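# Press home the gauge pin on the magnet-marked post

## Task

Find the post of the checking fixture that has a yellow magnet on it, drive that post's gauge pin fully in and keep it fully in for at least one second (its spring may push it back out afterwards), without disturbing the other three gauge pins or shifting the magnet.

## Robot and tools

Robot: two UR20-type arms, left_arm and right_arm, each ending in a Robotiq 2F-85 two-finger gripper with a wrist camera (cam_left_wrist, cam_right_wrist, both 896x504).

Frames. Scene frame: origin at table-top height midway between the nominal bases, +z up, +x out over the table, left_arm on the +y side. Calibrated bases: left_arm at (+0.060, +0.928, 0) m, right_arm at (-0.064, -0.817, 0) m, each yawed only slightly; both base z axes point up. Each arm reports its hand pose, velocities and Hand target in its own base frame. Gripper axes: fingers point along +z, jaws open and close along y, and the camera block sticks out about 10 cm toward +x. end_effector_position is the spot between the closed pads; closed fingertips reach about 19 mm past it.

execute_actions(actions, cameras). actions is a list of actions; each action is a table of up to 15 rows, each row lasting one 1/30 s step; if fewer rows are given the last one repeats to fill 15 steps (0.5 s). Every row is one flat list of 18 numbers, all in [-1, 1], covering both arms even if only one moves: left dx, dy, dz, rx, ry, rz, gripper position, force_limit, speed, then the same nine for the right. The six pose numbers are an offset, not a pose: measured from that arm's Hand target at the start of the action, along the Hand target's own axes; 1.0 equals 0.6 m or 180 degrees, and rx, ry, rz form a single rotation vector. All rows count from the same start, not from the previous row, and the next action starts again from the new Hand target, so repeating an offset moves further. Six zeros re-command the current Hand target. Gripper numbers are absolute commands: position +1 is fully open (85 mm), about -0.8 puts the pads together, -1 closes until blocked; force_limit and speed go from -1 (soft, about 20 mm/s) to +1 (strong, about 150 mm/s). Resend an untouched gripper's previous three numbers, since 0 is itself a command. An empty actions list just reports state and images. cameras: list of names, [] for none, omitted or ["all"] for all.

move(target, speed, blend, stop_force, zero, blocking, cameras). target is one 18-number row or a list of up to 15 such rows, laid out and scaled as above; every row is an offset from the same starting Hand targets. Each gripper travels a straight line there. speed: path top speed in m/s, 0.002 to 4.2 (default 0.25), one value or one per target. blend: corner rounding in m for lists. stop_force: 6 to 120 N, shared by both arms; an arm's path ends when its wrist sensor feels that much push against its direction of travel, after which it backs off slightly but still presses. zero (default true) re-zeros moving arms before the move. blocking=false returns after 0.5 s but cannot be combined with stop_force. Paths do not avoid obstacles; do not swing a gripper close to its own base. The result adds a move: line with the ending (done, off_target, moving, held, fault) and limits (paced = pose clipped, held = steps withheld).

wait(seconds 0 to 10) lets time pass while arms hold their commands. stop brakes a running move. zoom_image(camera, region [x0, y0, x1, y1] in pixels, at most 504x504) magnifies the latest image of a wrist camera. zero_wrist_force(arm) re-zeros that arm's force sensor. read_manual gives licence text only. finished_scene(scene 1 to 3) ends the current scene irreversibly; the goal must hold at that moment.

Result lines: end_effector_position (m) and quat_wxyz in base frame; Hand target (last commanded pose after clipping, the origin for the next offsets; the gripper often rests a bit short of it); Tool commands; object_status (0 moving, 1 blocked while opening, 2 blocked while closing i.e. gripping, 3 reached requested position); position_measured in counts (3 open, 130 about 40 mm, 230 pads touching); Wrist force and Wrist torque in the gripper's own axes plus a peak line; joint positions, torques and velocities ("within noise" means at rest). Commanded orientation is clipped to 32 degrees from the measured one each step.

Cautions. Arms are stiff: aiming even slightly past a firm surface can trigger a fault stop of 10 s; a net outside force near 150 N or a joint torque at its limit does this. Approach the pin slowly with a modest stop_force, then push in small steps until it bottoms, hold about one second, and retract with a move that has no stop_force. Do not strike or push hard, do not knock the magnet or other pins, keep both arms and their fingers away from each other (the clearance check may hold commands), and never let anything fall off the table. Motors heat when pushing or held stretched; a MOTOR HOT line warns at 70 °C and brakes apply at 85 °C.

Each tool is called after "Call:" in YAML: its name, and indented under it one key for each argument.

## Session

Call:
execute_actions:
  actions: []

Scene clock: 0.00 s.
left_arm: end_effector_position=(+0.6452, +0.5338, +0.3687) position_measured=3 object_status=3 end_effector_quat_wxyz=(+0.054, +0.895, -0.431, +0.101) | right_arm: end_effector_position=(+1.0094, -0.4085, +0.1239) position_measured=3 object_status=3 end_effector_quat_wxyz=(+0.497, -0.362, -0.574, -0.541)
Joint positions: left_arm=[0.541 -1.507 2.094 -2.179 -1.799 -1.706] | right_arm=[2.693 -2.576 -1.22 -2.623 2.507 -0.374]
Joint velocities: within noise
Joint torques (N m): no reading
Motor temperatures (°C): left_arm=[24 36 26 39 35 34] | right_arm=[29 36 36 38 34 39]
Wrist force (N): no reading
Wrist torque (N m): no reading
Wrist force, peak (N): no reading
Hand target: left_arm +0.6452, +0.5338, +0.3687; +0.054, +0.895, -0.431, +0.101 | right_arm +1.0094, -0.4085, +0.1239; +0.497, -0.362, -0.574, -0.541
Tool commands: left_gripper/position=+1.0 left_gripper/force_limit=+1.0 left_gripper/speed=+1.0 right_gripper/position=+1.0 right_gripper/force_limit=+1.0 right_gripper/speed=+1.0

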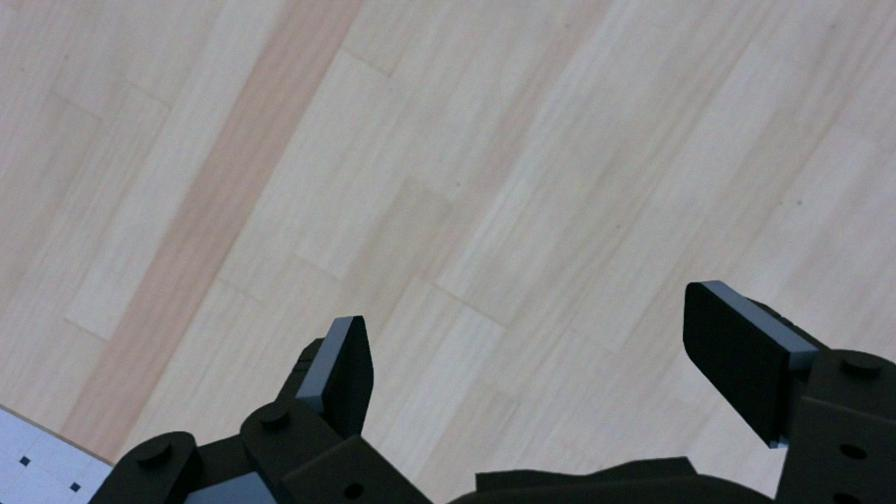

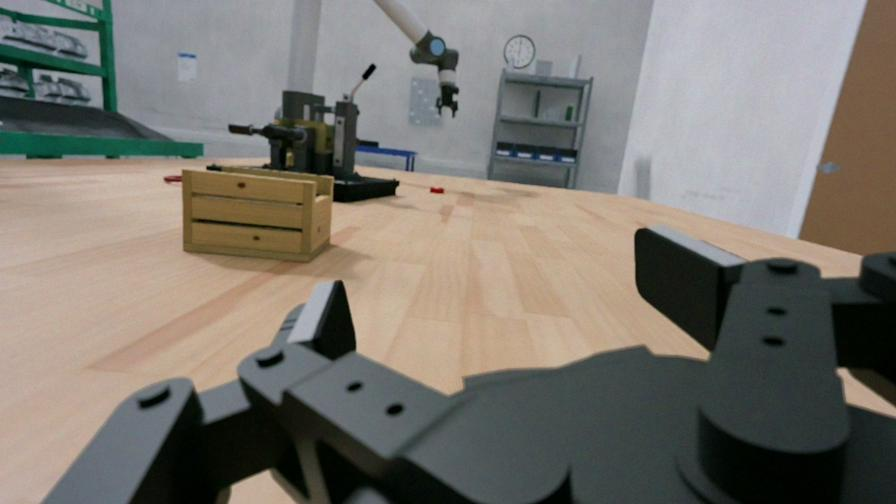

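Call:
zoom_image:
  camera: "cam_right_wrist"
  region: [160, 40, 460, 270]

Call:
zoom_image:
  camera: "cam_left_wrist"
  region: [0, 380, 160, 504]

Scaled by 1.680 from the camera's 896x504 image, which has a finer 1280x720 frame.

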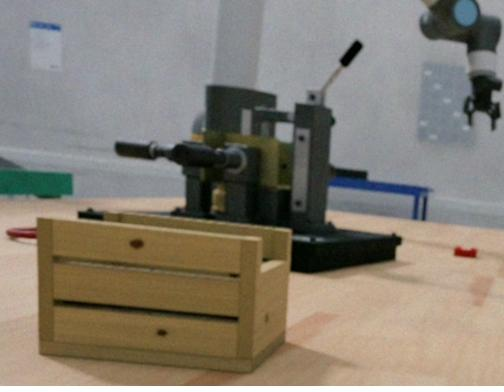

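Scaled by 3.150 from the camera's 896x504 image, which has a finer 1280x720 frame.

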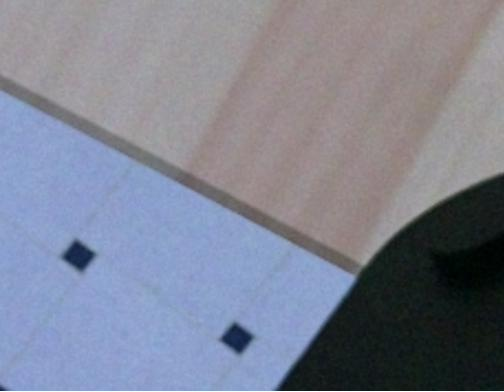

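Call:
move:
  target: [0.893,0.443,-0.215,0,0,0,1,1,1,0,0,0,0,0,0,1,1,1]
  speed: 0.5

Scene clock: 3.20 s.
left_arm: end_effector_position=(+0.7461, -0.0154, +0.6183) position_measured=3 object_status=3 end_effector_quat_wxyz=(+0.054, +0.895, -0.431, +0.101) | right_arm: end_effector_position=(+1.0094, -0.4085, +0.1239) position_measured=3 object_status=3 end_effector_quat_wxyz=(+0.497, -0.362, -0.574, -0.541)
Joint positions: left_arm=[-0.224 -1.799 2.017 -1.963 -1.72 -2.482] | right_arm=[2.693 -2.576 -1.22 -2.623 2.507 -0.374]
Joint velocities: within noise
Joint torques (N m): left_arm=[-14.85 -25.3 -128.36 -7.37 3.9 -4.19] | right_arm=[1.58 245.74 71.76 -2.84 1.03 0.26]
Motor temperatures (°C): left_arm=[24 36 26 39 35 34] | right_arm=[29 36 36 38 34 39]
Wrist force (N): left_arm=[-0.3 -0.6 0.2] | right_arm=[0.0 0.3 0.3]
Wrist torque (N m): left_arm=[-0.16 0.01 -0.02] | right_arm=[0.06 0.01 -0.01]
Wrist force, peak (N): left_arm=[4.1 2.3 -1.2] | right_arm=[0.1 0.2 0.6]
Hand target: left_arm +0.7461, -0.0156, +0.6183; +0.054, +0.895, -0.431, +0.101 | right_arm +1.0094, -0.4085, +0.1239; +0.497, -0.362, -0.574, -0.541
Off the commanded pose: left_arm 0.000 m, 0 deg | right_arm 0.000 m, 0 deg.
move: done
camera_calibration:
cam_left_wrist: T_world_to_cam=[[-0.854397, -0.519369, -0.0161653, 0.656313], [-0.518454, 0.849982, 0.0934708, 0.365311], [-0.0348057, 0.0882422, -0.995491, 0.768861], [0, 0, 0, 1]] pos_world=[0.776909, -0.0374848, 0.741857]

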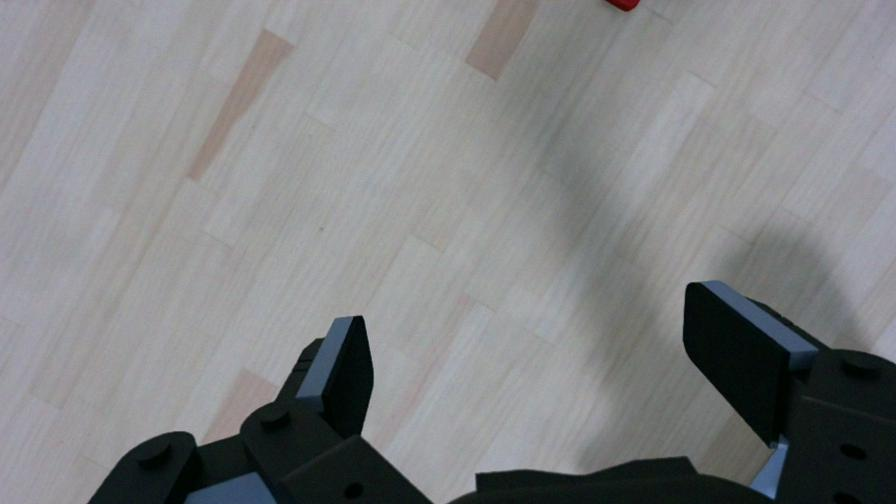

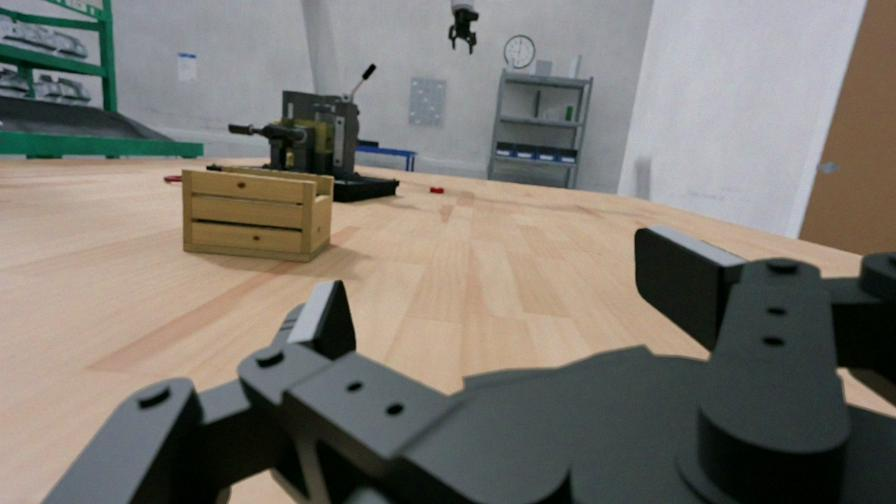

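Call:
move:
  target: [0.317,0.977,-0.087,0,0,0,1,1,1,0,0,0,0,0,0,1,1,1]
  speed: 0.5

Scene clock: 5.37 s.
left_arm: end_effector_position=(+0.3965, -0.5158, +0.7178) position_measured=3 object_status=3 end_effector_quat_wxyz=(+0.054, +0.895, -0.431, +0.101) | right_arm: end_effector_position=(+1.0094, -0.4085, +0.1239) position_measured=3 object_status=3 end_effector_quat_wxyz=(+0.497, -0.362, -0.574, -0.541)
Joint positions: left_arm=[-1.27 -1.984 2.004 -1.807 -1.497 -3.507] | right_arm=[2.693 -2.576 -1.22 -2.623 2.507 -0.374]
Joint velocities: within noise
Joint torques (N m): left_arm=[-14.2 13.28 -129.95 -7.91 5.65 -6] | right_arm=[-1.22 249.72 72.51 -2.11 1.67 0.4]
Motor temperatures (°C): left_arm=[24 36 26 39 35 34] | right_arm=[29 36 36 38 34 39]
Wrist force (N): left_arm=[0.6 -0.6 0.0] | right_arm=[0.4 0.1 0.3]
Wrist torque (N m): left_arm=[-0.09 -0.07 -0.01] | right_arm=[0.01 -0.07 0.00]
Wrist force, peak (N): left_arm=[1.6 4.6 -0.6] | right_arm=[0.1 0.5 0.5]
Hand target: left_arm +0.3965, -0.5160, +0.7178; +0.054, +0.895, -0.431, +0.101 | right_arm +1.0094, -0.4085, +0.1239; +0.497, -0.362, -0.574, -0.541
Off the commanded pose: left_arm 0.000 m, 0 deg | right_arm 0.000 m, 0 deg.
move: done
camera_calibration:
cam_left_wrist: T_world_to_cam=[[-0.854395, -0.519376, -0.0160802, 0.0992034], [-0.518451, 0.849978, 0.0935224, 0.600128], [-0.0349055, 0.0882418, -0.995487, 0.899949], [0, 0, 0, 1]] pos_world=[0.427309, -0.537985, 0.841358]

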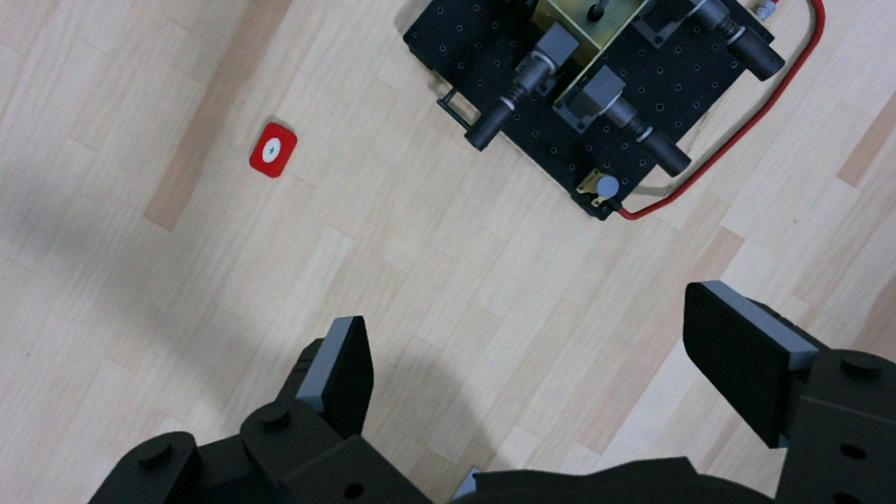

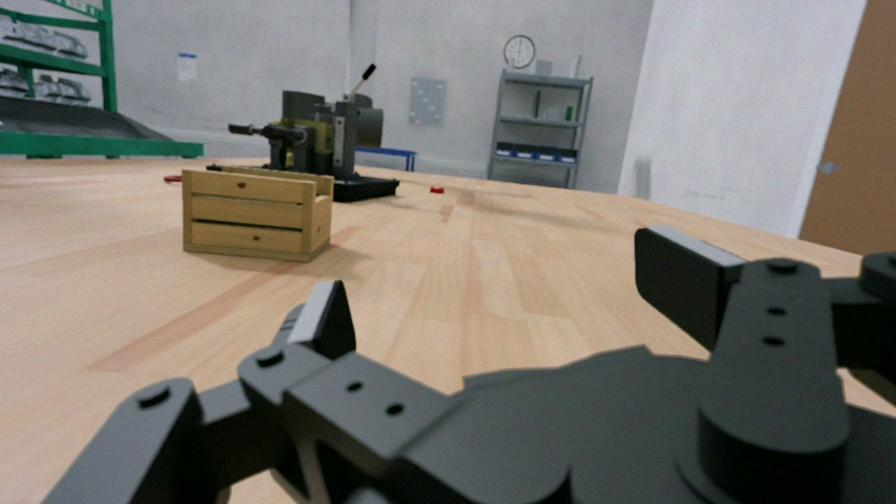

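Call:
move:
  target: [0.305,0.355,0.075,0,0,0,1,1,1,0,0,0,0,0,0,1,1,1]
  speed: 0.4

Call:
zoom_image:
  camera: "cam_left_wrist"
  region: [300, 0, 800, 400]

Scene clock: 7.07 s.
left_arm: end_effector_position=(+0.3473, -0.7959, +0.7175) position_measured=3 object_status=3 end_effector_quat_wxyz=(+0.054, +0.895, -0.431, +0.101) | right_arm: end_effector_position=(+1.0094, -0.4085, +0.1239) position_measured=3 object_status=3 end_effector_quat_wxyz=(+0.497, -0.362, -0.574, -0.541)
Joint positions: left_arm=[-1.436 -1.702 1.808 -1.879 -1.462 -3.67] | right_arm=[2.693 -2.576 -1.22 -2.623 2.507 -0.374]
Joint velocities: within noise
Joint torques (N m): left_arm=[-17.69 -55.1 -130.33 -13.42 5.97 -4.01] | right_arm=[1.45 254.67 73.07 -2.21 1.92 1.55]
Motor temperatures (°C): left_arm=[24 36 26 39 35 34] | right_arm=[29 36 36 38 34 39]
Wrist force (N): left_arm=[0.2 -0.8 -0.1] | right_arm=[0.0 0.4 0.2]
Wrist torque (N m): left_arm=[-0.08 0.00 0.01] | right_arm=[0.08 0.01 0.00]
Wrist force, peak (N): left_arm=[-2.2 -4.0 -0.6] | right_arm=[0.2 0.4 0.5]
Hand target: left_arm +0.3473, -0.7961, +0.7175; +0.054, +0.895, -0.431, +0.101 | right_arm +1.0094, -0.4085, +0.1239; +0.497, -0.362, -0.574, -0.541
Off the commanded pose: left_arm 0.000 m, 0 deg | right_arm 0.000 m, 0 deg.
move: done
camera_calibration:
cam_left_wrist: T_world_to_cam=[[-0.854391, -0.519383, -0.0160287, -0.0883127], [-0.518456, 0.849984, 0.0934379, 0.81272], [-0.0349059, 0.0881427, -0.995496, 0.922567], [0, 0, 0, 1]] pos_world=[0.378109, -0.817985, 0.841058]

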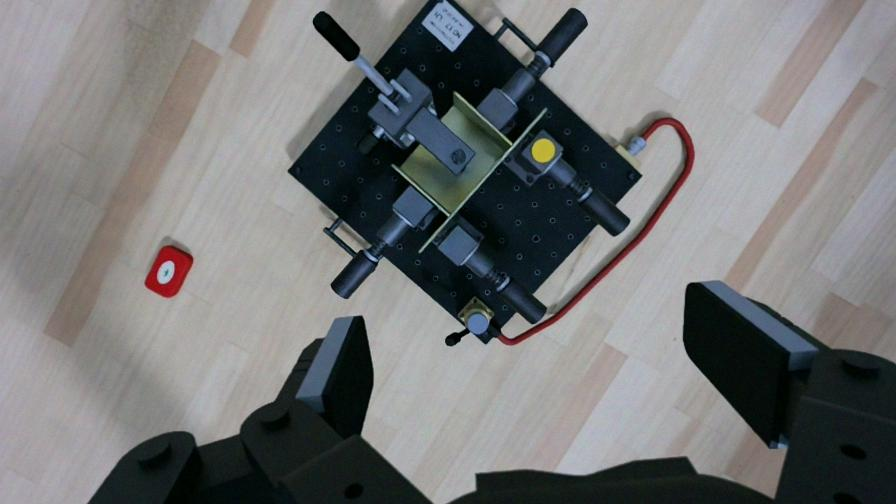

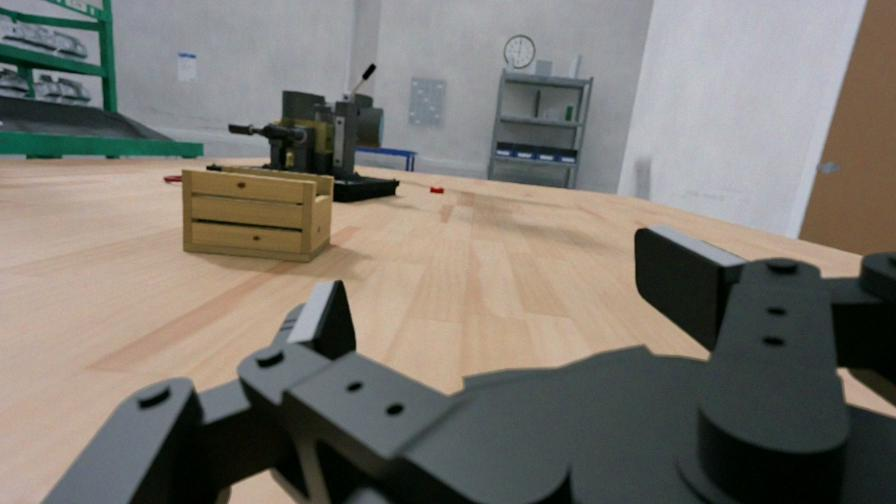

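Scaled by 1.008 from the camera's 896x504 image, which has a finer 1280x720 frame.

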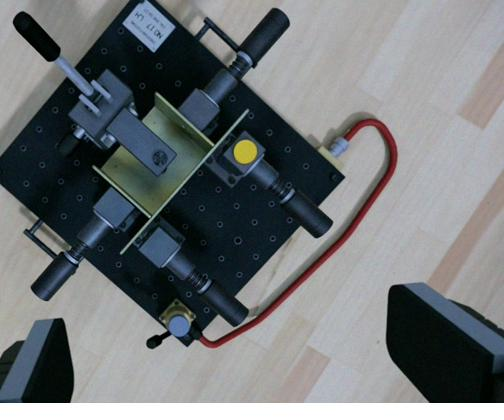

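Call:
move:
  target: [-0.225,0.417,0.495,-0.0887,-0.035,0.780,1,1,1,0,0,0,0,0,0,1,1,1]
  speed: 0.5

Call:
zoom_image:
  camera: "cam_left_wrist"
  region: [250, 100, 750, 504]

Scene clock: 12.87 s.
left_arm: end_effector_position=(+0.1093, -0.9037, +0.4000) position_measured=3 object_status=3 end_effector_quat_wxyz=(-0.001, +0.109, +0.994, +0.000) | right_arm: end_effector_position=(+1.0094, -0.4085, +0.1239) position_measured=3 object_status=3 end_effector_quat_wxyz=(+0.497, -0.362, -0.574, -0.541)
Joint positions: left_arm=[-1.673 -1.463 1.974 -2.082 -1.572 -1.453] | right_arm=[2.693 -2.576 -1.22 -2.623 2.507 -0.374]
Joint velocities: within noise
Joint torques (N m): left_arm=[-14.84 -87.79 -77.29 -13.82 5.06 1.83] | right_arm=[-1.25 252.69 73.16 -1.15 3.3 2.73]
Motor temperatures (°C): left_arm=[24 36 26 39 35 34] | right_arm=[29 36 36 38 34 39]
Wrist force (N): left_arm=[0.1 -0.3 -0.2] | right_arm=[0.1 0.1 0.4]
Wrist torque (N m): left_arm=[-0.12 -0.13 0.03] | right_arm=[0.01 -0.03 0.00]
Wrist force, peak (N): left_arm=[0.6 -2.0 -1.2] | right_arm=[0.3 0.7 0.4]
Hand target: left_arm +0.1093, -0.9037, +0.3999; -0.001, +0.110, +0.994, +0.000 | right_arm +1.0094, -0.4085, +0.1239; +0.497, -0.362, -0.574, -0.541
Off the commanded pose: left_arm 0.000 m, 0 deg | right_arm 0.000 m, 0 deg.
move: done
camera_calibration:
cam_left_wrist: T_world_to_cam=[[0.341396, 0.939914, 0.00338468, 0.8276], [0.891659, -0.325003, 0.315147, -0.494006], [0.297311, -0.104572, -0.949037, 0.378586], [0, 0, 0, 1]] pos_world=[0.0453879, -0.898836, 0.512175]

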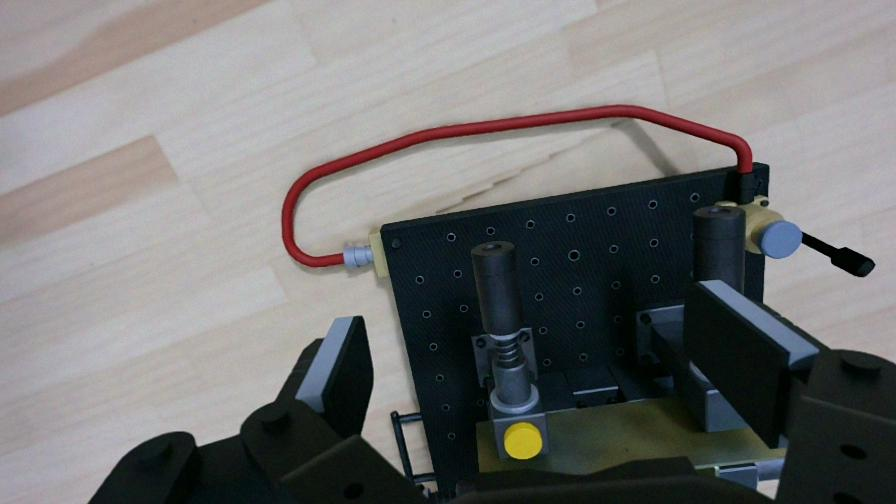

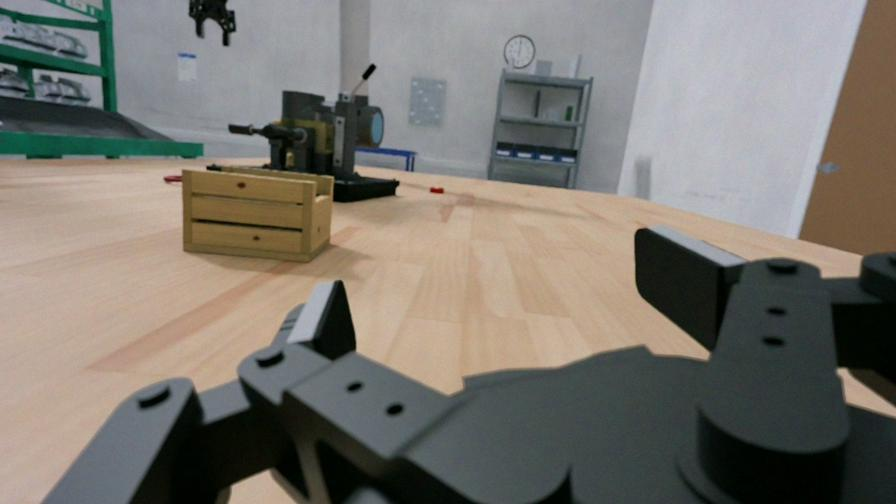

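Scaled by 1.008 from the camera's 896x504 image, which has a finer 1280x720 frame.

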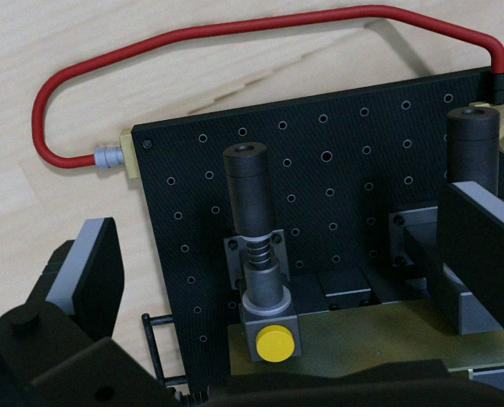

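Call:
move:
  target: [0,0.01,0.333,0,0,0,-1,1,0,0,0,0,0,0,0,1,1,1]
  speed: 0.4

Call:
zoom_image:
  camera: "cam_left_wrist"
  region: [300, 100, 800, 504]

Scene clock: 15.93 s.
left_arm: end_effector_position=(+0.1104, -0.8979, +0.2002) position_measured=232 object_status=3 end_effector_quat_wxyz=(-0.001, +0.110, +0.994, +0.000) | right_arm: end_effector_position=(+1.0094, -0.4085, +0.1239) position_measured=3 object_status=3 end_effector_quat_wxyz=(+0.497, -0.362, -0.574, -0.541)
Joint positions: left_arm=[-1.672 -1.307 2.125 -2.389 -1.572 -1.453] | right_arm=[2.693 -2.576 -1.22 -2.623 2.507 -0.374]
Joint velocities: within noise
Joint torques (N m): left_arm=[13.6 -106.82 -52.63 -12.73 -2.95 2.66] | right_arm=[-0.2 258.87 76.44 -0.6 3.23 3.31]
Motor temperatures (°C): left_arm=[24 36 26 39 35 34] | right_arm=[29 36 36 37 34 39]
Wrist force (N): left_arm=[-0.1 -0.4 -0.1] | right_arm=[0.0 0.1 0.0]
Wrist torque (N m): left_arm=[-0.15 -0.09 0.05] | right_arm=[0.02 0.00 0.00]
Wrist force, peak (N): left_arm=[-0.5 -0.7 -4.3] | right_arm=[0.2 0.7 0.1]
Hand target: left_arm +0.1104, -0.8979, +0.2001; -0.001, +0.110, +0.994, +0.000 | right_arm +1.0094, -0.4085, +0.1239; +0.497, -0.362, -0.574, -0.541
Off the commanded pose: left_arm 0.000 m, 0 deg | right_arm 0.000 m, 0 deg.
move: done
camera_calibration:
cam_left_wrist: T_world_to_cam=[[0.341592, 0.939842, 0.00335779, 0.82229], [0.891584, -0.325179, 0.315177, -0.430298], [0.297309, -0.104668, -0.949027, 0.189264], [0, 0, 0, 1]] pos_world=[0.0464886, -0.892937, 0.312475]

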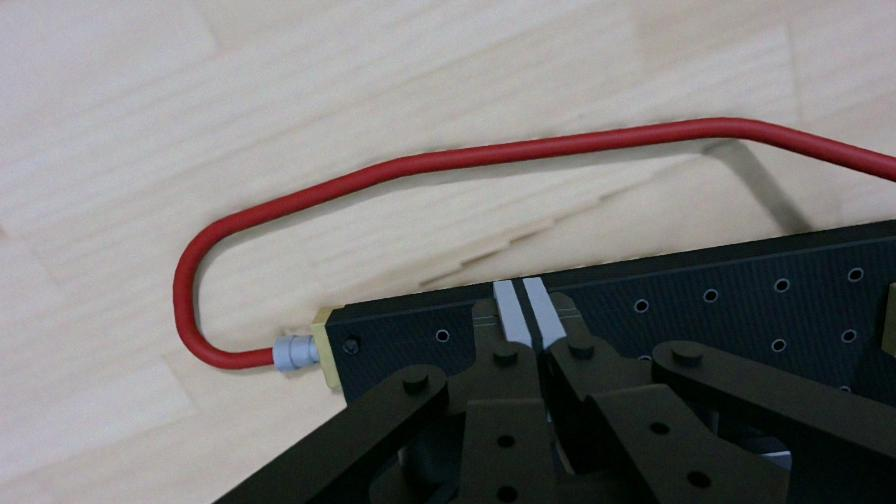

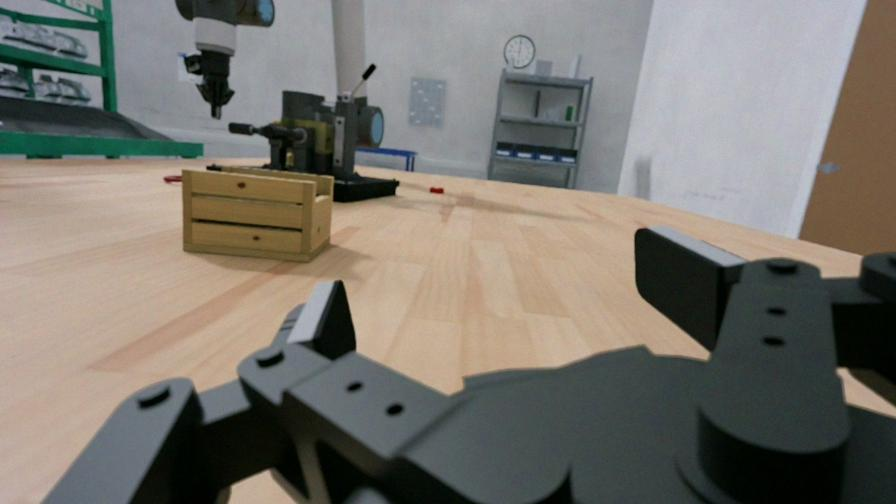

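Scaled by 1.008 from the camera's 896x504 image, which has a finer 1280x720 frame.

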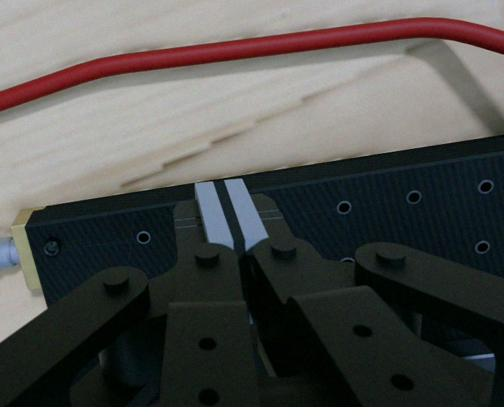

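Call:
zoom_image:
  camera: "cam_right_wrist"
  region: [160, 60, 320, 200]

Scaled by 3.150 from the camera's 896x504 image, which has a finer 1280x720 frame.

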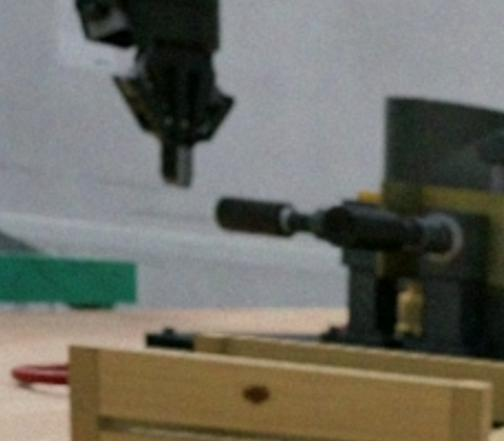

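Call:
move:
  target: [-0.025,0,0.0667,0,0,0,-1,1,0,0,0,0,0,0,0,1,1,1]
  speed: 0.2

Call:
zoom_image:
  camera: "cam_right_wrist"
  region: [160, 60, 320, 200]

Call:
move:
  target: [-0.1,0,0,0,0,0,-1,1,0,0,0,0,0,0,0,1,1,1]
  speed: 0.03
  stop_force: 15

Call:
zoom_image:
  camera: "cam_right_wrist"
  region: [160, 60, 320, 200]

Scene clock: 17.83 s.
left_arm: end_effector_position=(+0.1249, -0.9011, +0.1603) position_measured=232 object_status=3 end_effector_quat_wxyz=(-0.001, +0.110, +0.994, +0.000) | right_arm: end_effector_position=(+1.0094, -0.4085, +0.1239) position_measured=3 object_status=3 end_effector_quat_wxyz=(+0.497, -0.362, -0.574, -0.541)
Joint positions: left_arm=[-1.655 -1.262 2.139 -2.449 -1.572 -1.436] | right_arm=[2.693 -2.576 -1.22 -2.623 2.507 -0.374]
Joint velocities: within noise
Joint torques (N m): left_arm=[18.67 -110.19 -53.54 -12.95 -0.25 2.44] | right_arm=[-1.64 254.26 75.33 -0.75 3.12 3.86]
Motor temperatures (°C): left_arm=[24 36 26 39 35 34] | right_arm=[29 36 36 37 34 39]
Wrist force (N): left_arm=[-0.3 -0.5 -0.4] | right_arm=[0.0 0.2 0.3]
Wrist torque (N m): left_arm=[-0.18 -0.04 0.05] | right_arm=[0.04 -0.01 0.00]
Wrist force, peak (N): left_arm=[0.5 -0.3 -1.5] | right_arm=[0.0 0.7 0.1]
Hand target: left_arm +0.1250, -0.9011, +0.1601; -0.001, +0.110, +0.994, +0.000 | right_arm +1.0094, -0.4085, +0.1239; +0.497, -0.362, -0.574, -0.541
Off the commanded pose: left_arm 0.000 m, 0 deg | right_arm 0.000 m, 0 deg.
move: done
camera_calibration:
cam_left_wrist: T_world_to_cam=[[0.341563, 0.939852, 0.0034466, 0.82056], [0.891594, -0.325181, 0.315146, -0.431686], [0.297312, -0.10457, -0.949037, 0.146738], [0, 0, 0, 1]] pos_world=[0.0609885, -0.896237, 0.272476]

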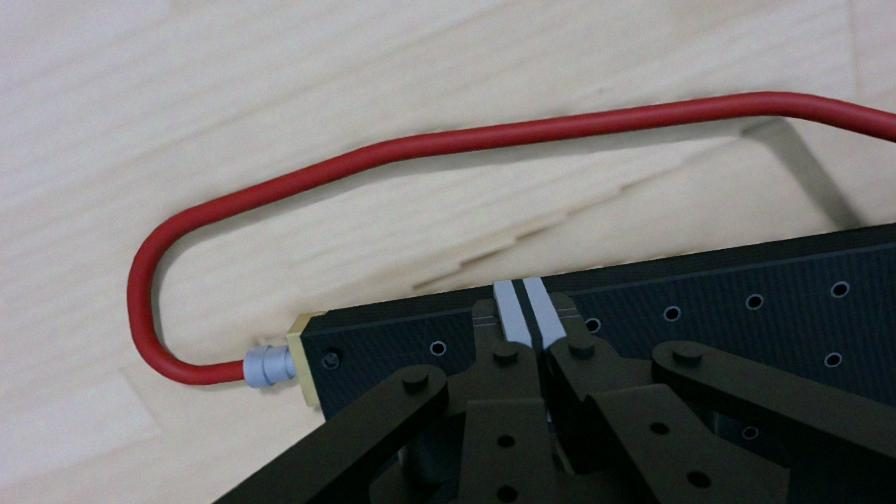

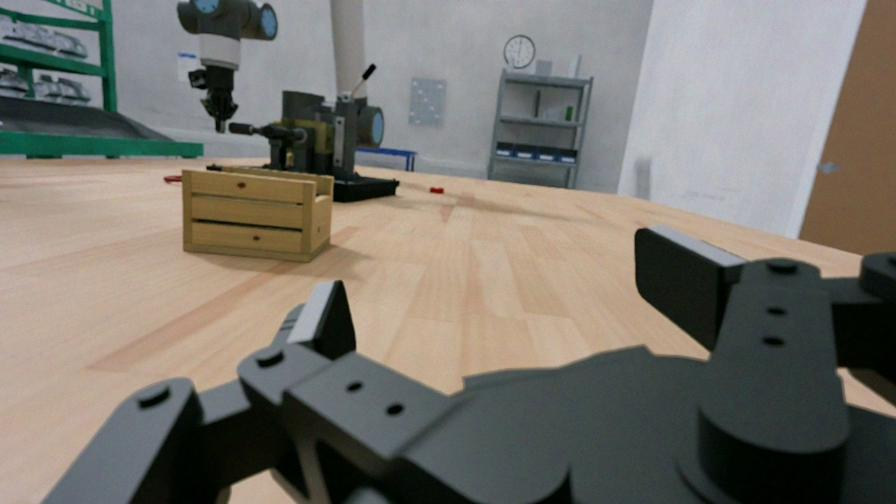

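Scaled by 3.150 from the camera's 896x504 image, which has a finer 1280x720 frame.

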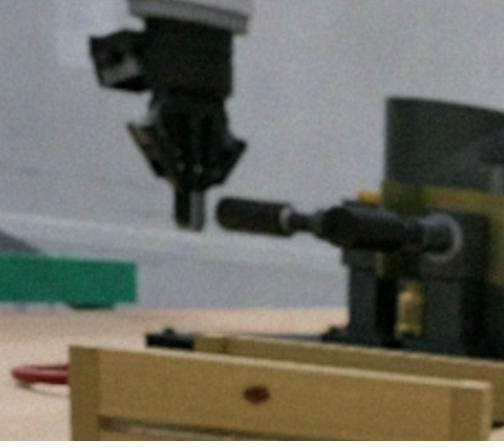

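Scene clock: 21.17 s.
left_arm: end_effector_position=(+0.1732, -0.9119, +0.1600) position_measured=232 object_status=3 end_effector_quat_wxyz=(-0.001, +0.110, +0.994, +0.000) | right_arm: end_effector_position=(+1.0094, -0.4085, +0.1239) position_measured=3 object_status=3 end_effector_quat_wxyz=(+0.497, -0.362, -0.574, -0.541)
Joint positions: left_arm=[-1.601 -1.245 2.113 -2.439 -1.572 -1.381] | right_arm=[2.693 -2.576 -1.22 -2.623 2.507 -0.374]
Joint velocities: within noise
Joint torques (N m): left_arm=[-6.65 -168.55 -53.3 -6.71 -0.75 -4.1] | right_arm=[-5.13 249.28 73.23 -0.87 3.08 3.87]
Motor temperatures (°C): left_arm=[24 36 26 39 35 34] | right_arm=[29 36 36 37 34 39]
Wrist force (N): left_arm=[11.4 -3.6 -0.9] | right_arm=[0.0 0.0 -0.1]
Wrist torque (N m): left_arm=[-0.17 -0.23 0.05] | right_arm=[0.01 -0.01 -0.01]
Wrist force, peak (N): left_arm=[103.6 8.9 -17.5] | right_arm=[0.2 0.5 0.7]
Hand target: left_arm +0.1732, -0.9119, +0.1600; -0.001, +0.110, +0.994, +0.000 (not the last commanded pose) | right_arm +1.0094, -0.4085, +0.1239; +0.497, -0.362, -0.574, -0.541
Off the commanded pose: left_arm 0.011 m, 0 deg | right_arm 0.000 m, 0 deg.
move: contact (left_arm)
camera_calibration:
cam_left_wrist: T_world_to_cam=[[0.341563, 0.939852, 0.0034466, 0.814119], [0.891594, -0.325181, 0.315146, -0.478166], [0.297312, -0.10457, -0.949037, 0.131069], [0, 0, 0, 1]] pos_world=[0.109288, -0.906937, 0.272276]

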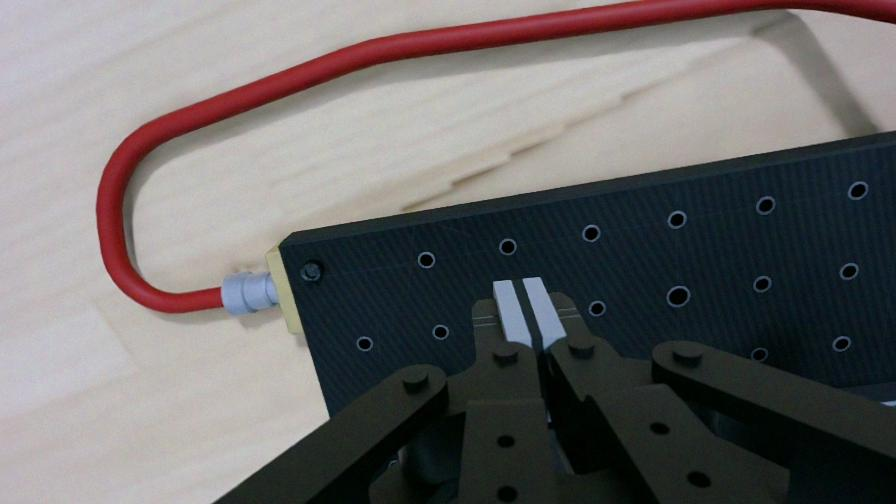

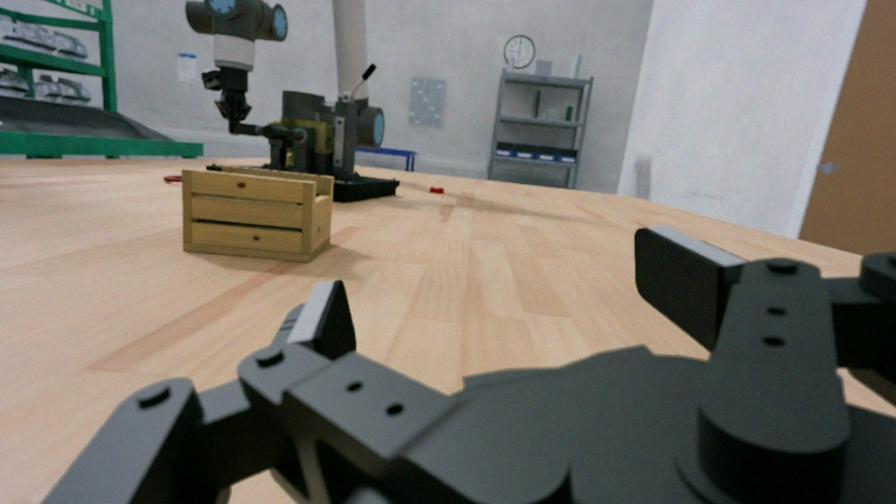

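Scaled by 3.150 from the camera's 896x504 image, which has a finer 1280x720 frame.

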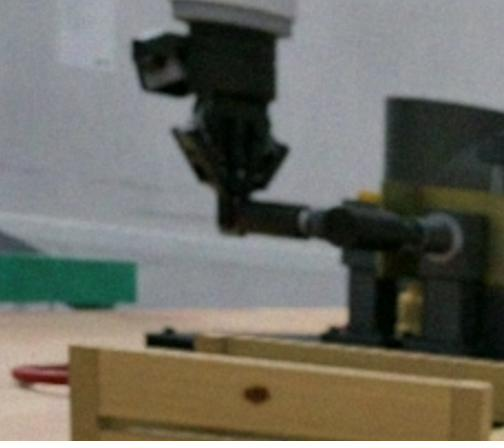

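Call:
move:
  target: [-0.033,0,0,0,0,0,-1,1,0,0,0,0,0,0,0,1,1,1]
  speed: 0.005
  stop_force: 30
  zero: false
  cameras: ["cam_right_wrist"]

Call:
zoom_image:
  camera: "cam_right_wrist"
  region: [160, 60, 320, 200]

Scene clock: 22.40 s.
left_arm: end_effector_position=(+0.1735, -0.9119, +0.1600) position_measured=232 object_status=3 end_effector_quat_wxyz=(-0.001, +0.109, +0.994, +0.000) | right_arm: end_effector_position=(+1.0094, -0.4085, +0.1239) position_measured=3 object_status=3 end_effector_quat_wxyz=(+0.497, -0.362, -0.574, -0.541)
Joint positions: left_arm=[-1.601 -1.245 2.113 -2.439 -1.572 -1.381] | right_arm=[2.693 -2.576 -1.22 -2.623 2.507 -0.374]
Joint velocities: within noise
Joint torques (N m): left_arm=[8.86 -154.37 -61.22 -12.5 16.73 -3.91] | right_arm=[-6.42 256.87 77.34 -0.63 2.7 3.54]
Motor temperatures (°C): left_arm=[24 36 26 39 35 34] | right_arm=[29 36 36 37 34 39]
Wrist force (N): left_arm=[34.7 -4.4 1.5] | right_arm=[0.0 0.1 0.2]
Wrist torque (N m): left_arm=[-0.20 -0.49 -0.08] | right_arm=[0.01 0.00 -0.01]
Wrist force, peak (N): left_arm=[40.7 -7.6 -0.1] | right_arm=[-0.1 0.5 0.4]
Hand target: left_arm +0.1735, -0.9118, +0.1600; -0.001, +0.110, +0.994, +0.000 (not the last commanded pose) | right_arm +1.0094, -0.4085, +0.1239; +0.497, -0.362, -0.574, -0.541
Off the commanded pose: left_arm 0.019 m, 0 deg | right_arm 0.000 m, 0 deg.
move: contact (left_arm)
Images, in order (width x height): cam_right_wrist 896x504.

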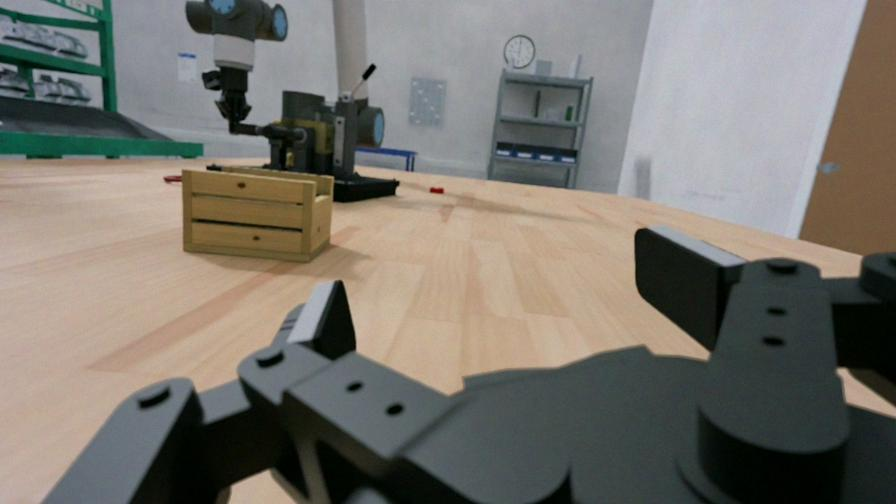

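Scaled by 3.150 from the camera's 896x504 image, which has a finer 1280x720 frame.

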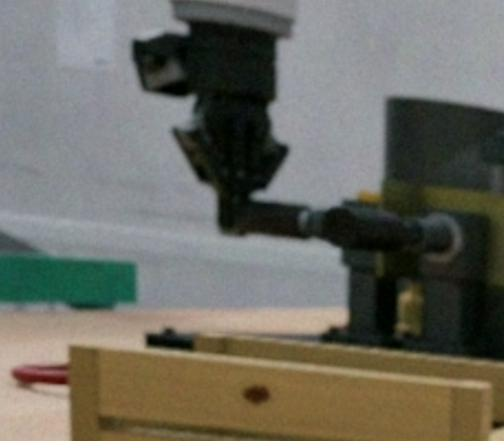

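Call:
wait:
  seconds: 1.2
  cameras: ["cam_right_wrist"]

Call:
finished_scene:
  scene: 1

Scene clock: 23.93 s.
left_arm: end_effector_position=(+0.1735, -0.9118, +0.1600) position_measured=232 object_status=3 end_effector_quat_wxyz=(-0.001, +0.110, +0.994, +0.000) | right_arm: end_effector_position=(+1.0094, -0.4085, +0.1239) position_measured=3 object_status=3 end_effector_quat_wxyz=(+0.497, -0.362, -0.574, -0.541)
Joint positions: left_arm=[-1.601 -1.245 2.113 -2.439 -1.572 -1.381] | right_arm=[2.693 -2.576 -1.22 -2.623 2.507 -0.374]
Joint velocities: within noise
Joint torques (N m): left_arm=[8.36 -152.18 -55.82 -11.14 15.26 -3.98] | right_arm=[0.55 256.39 74.15 -0.11 3.61 4.03]
Motor temperatures (°C): left_arm=[24 36 26 39 35 34] | right_arm=[29 36 36 37 34 39]
Wrist force (N): left_arm=[33.2 -5.3 -3.5] | right_arm=[0.0 0.4 0.3]
Wrist torque (N m): left_arm=[-0.15 -0.53 -0.05] | right_arm=[0.07 0.01 0.00]
Wrist force, peak (N): left_arm=[34.8 -4.1 1.3] | right_arm=[0.1 0.3 0.8]
Hand target: left_arm +0.1735, -0.9118, +0.1600; -0.001, +0.110, +0.994, +0.000 (not the last commanded pose) | right_arm +1.0094, -0.4085, +0.1239; +0.497, -0.362, -0.574, -0.541
Tool commands: left_gripper/position=-1.0 left_gripper/force_limit=+1.0 left_gripper/speed=+0.0 right_gripper/position=+1.0 right_gripper/force_limit=+1.0 right_gripper/speed=+1.0
Off the commanded pose: left_arm 0.020 m, 0 deg | right_arm 0.000 m, 0 deg.
wait: 1.20 s; at rest from the start
Images, in order (width x height): cam_right_wrist 896x504.

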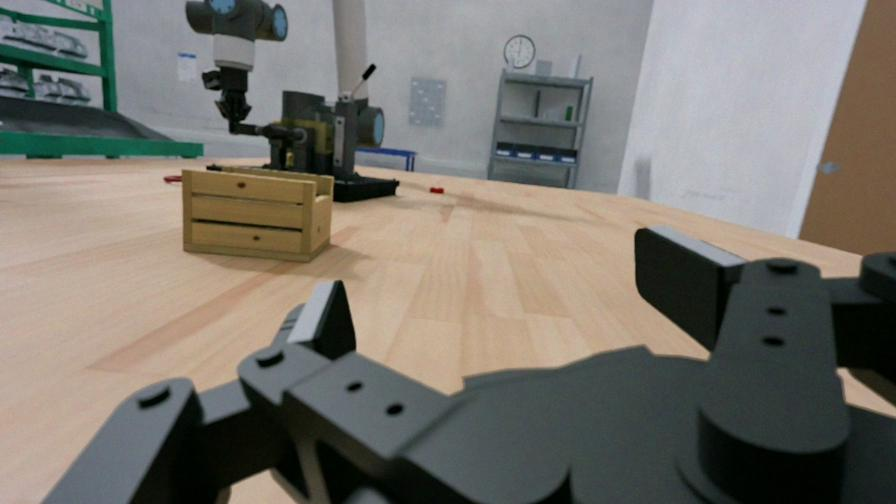

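The scene is finished: the task was done.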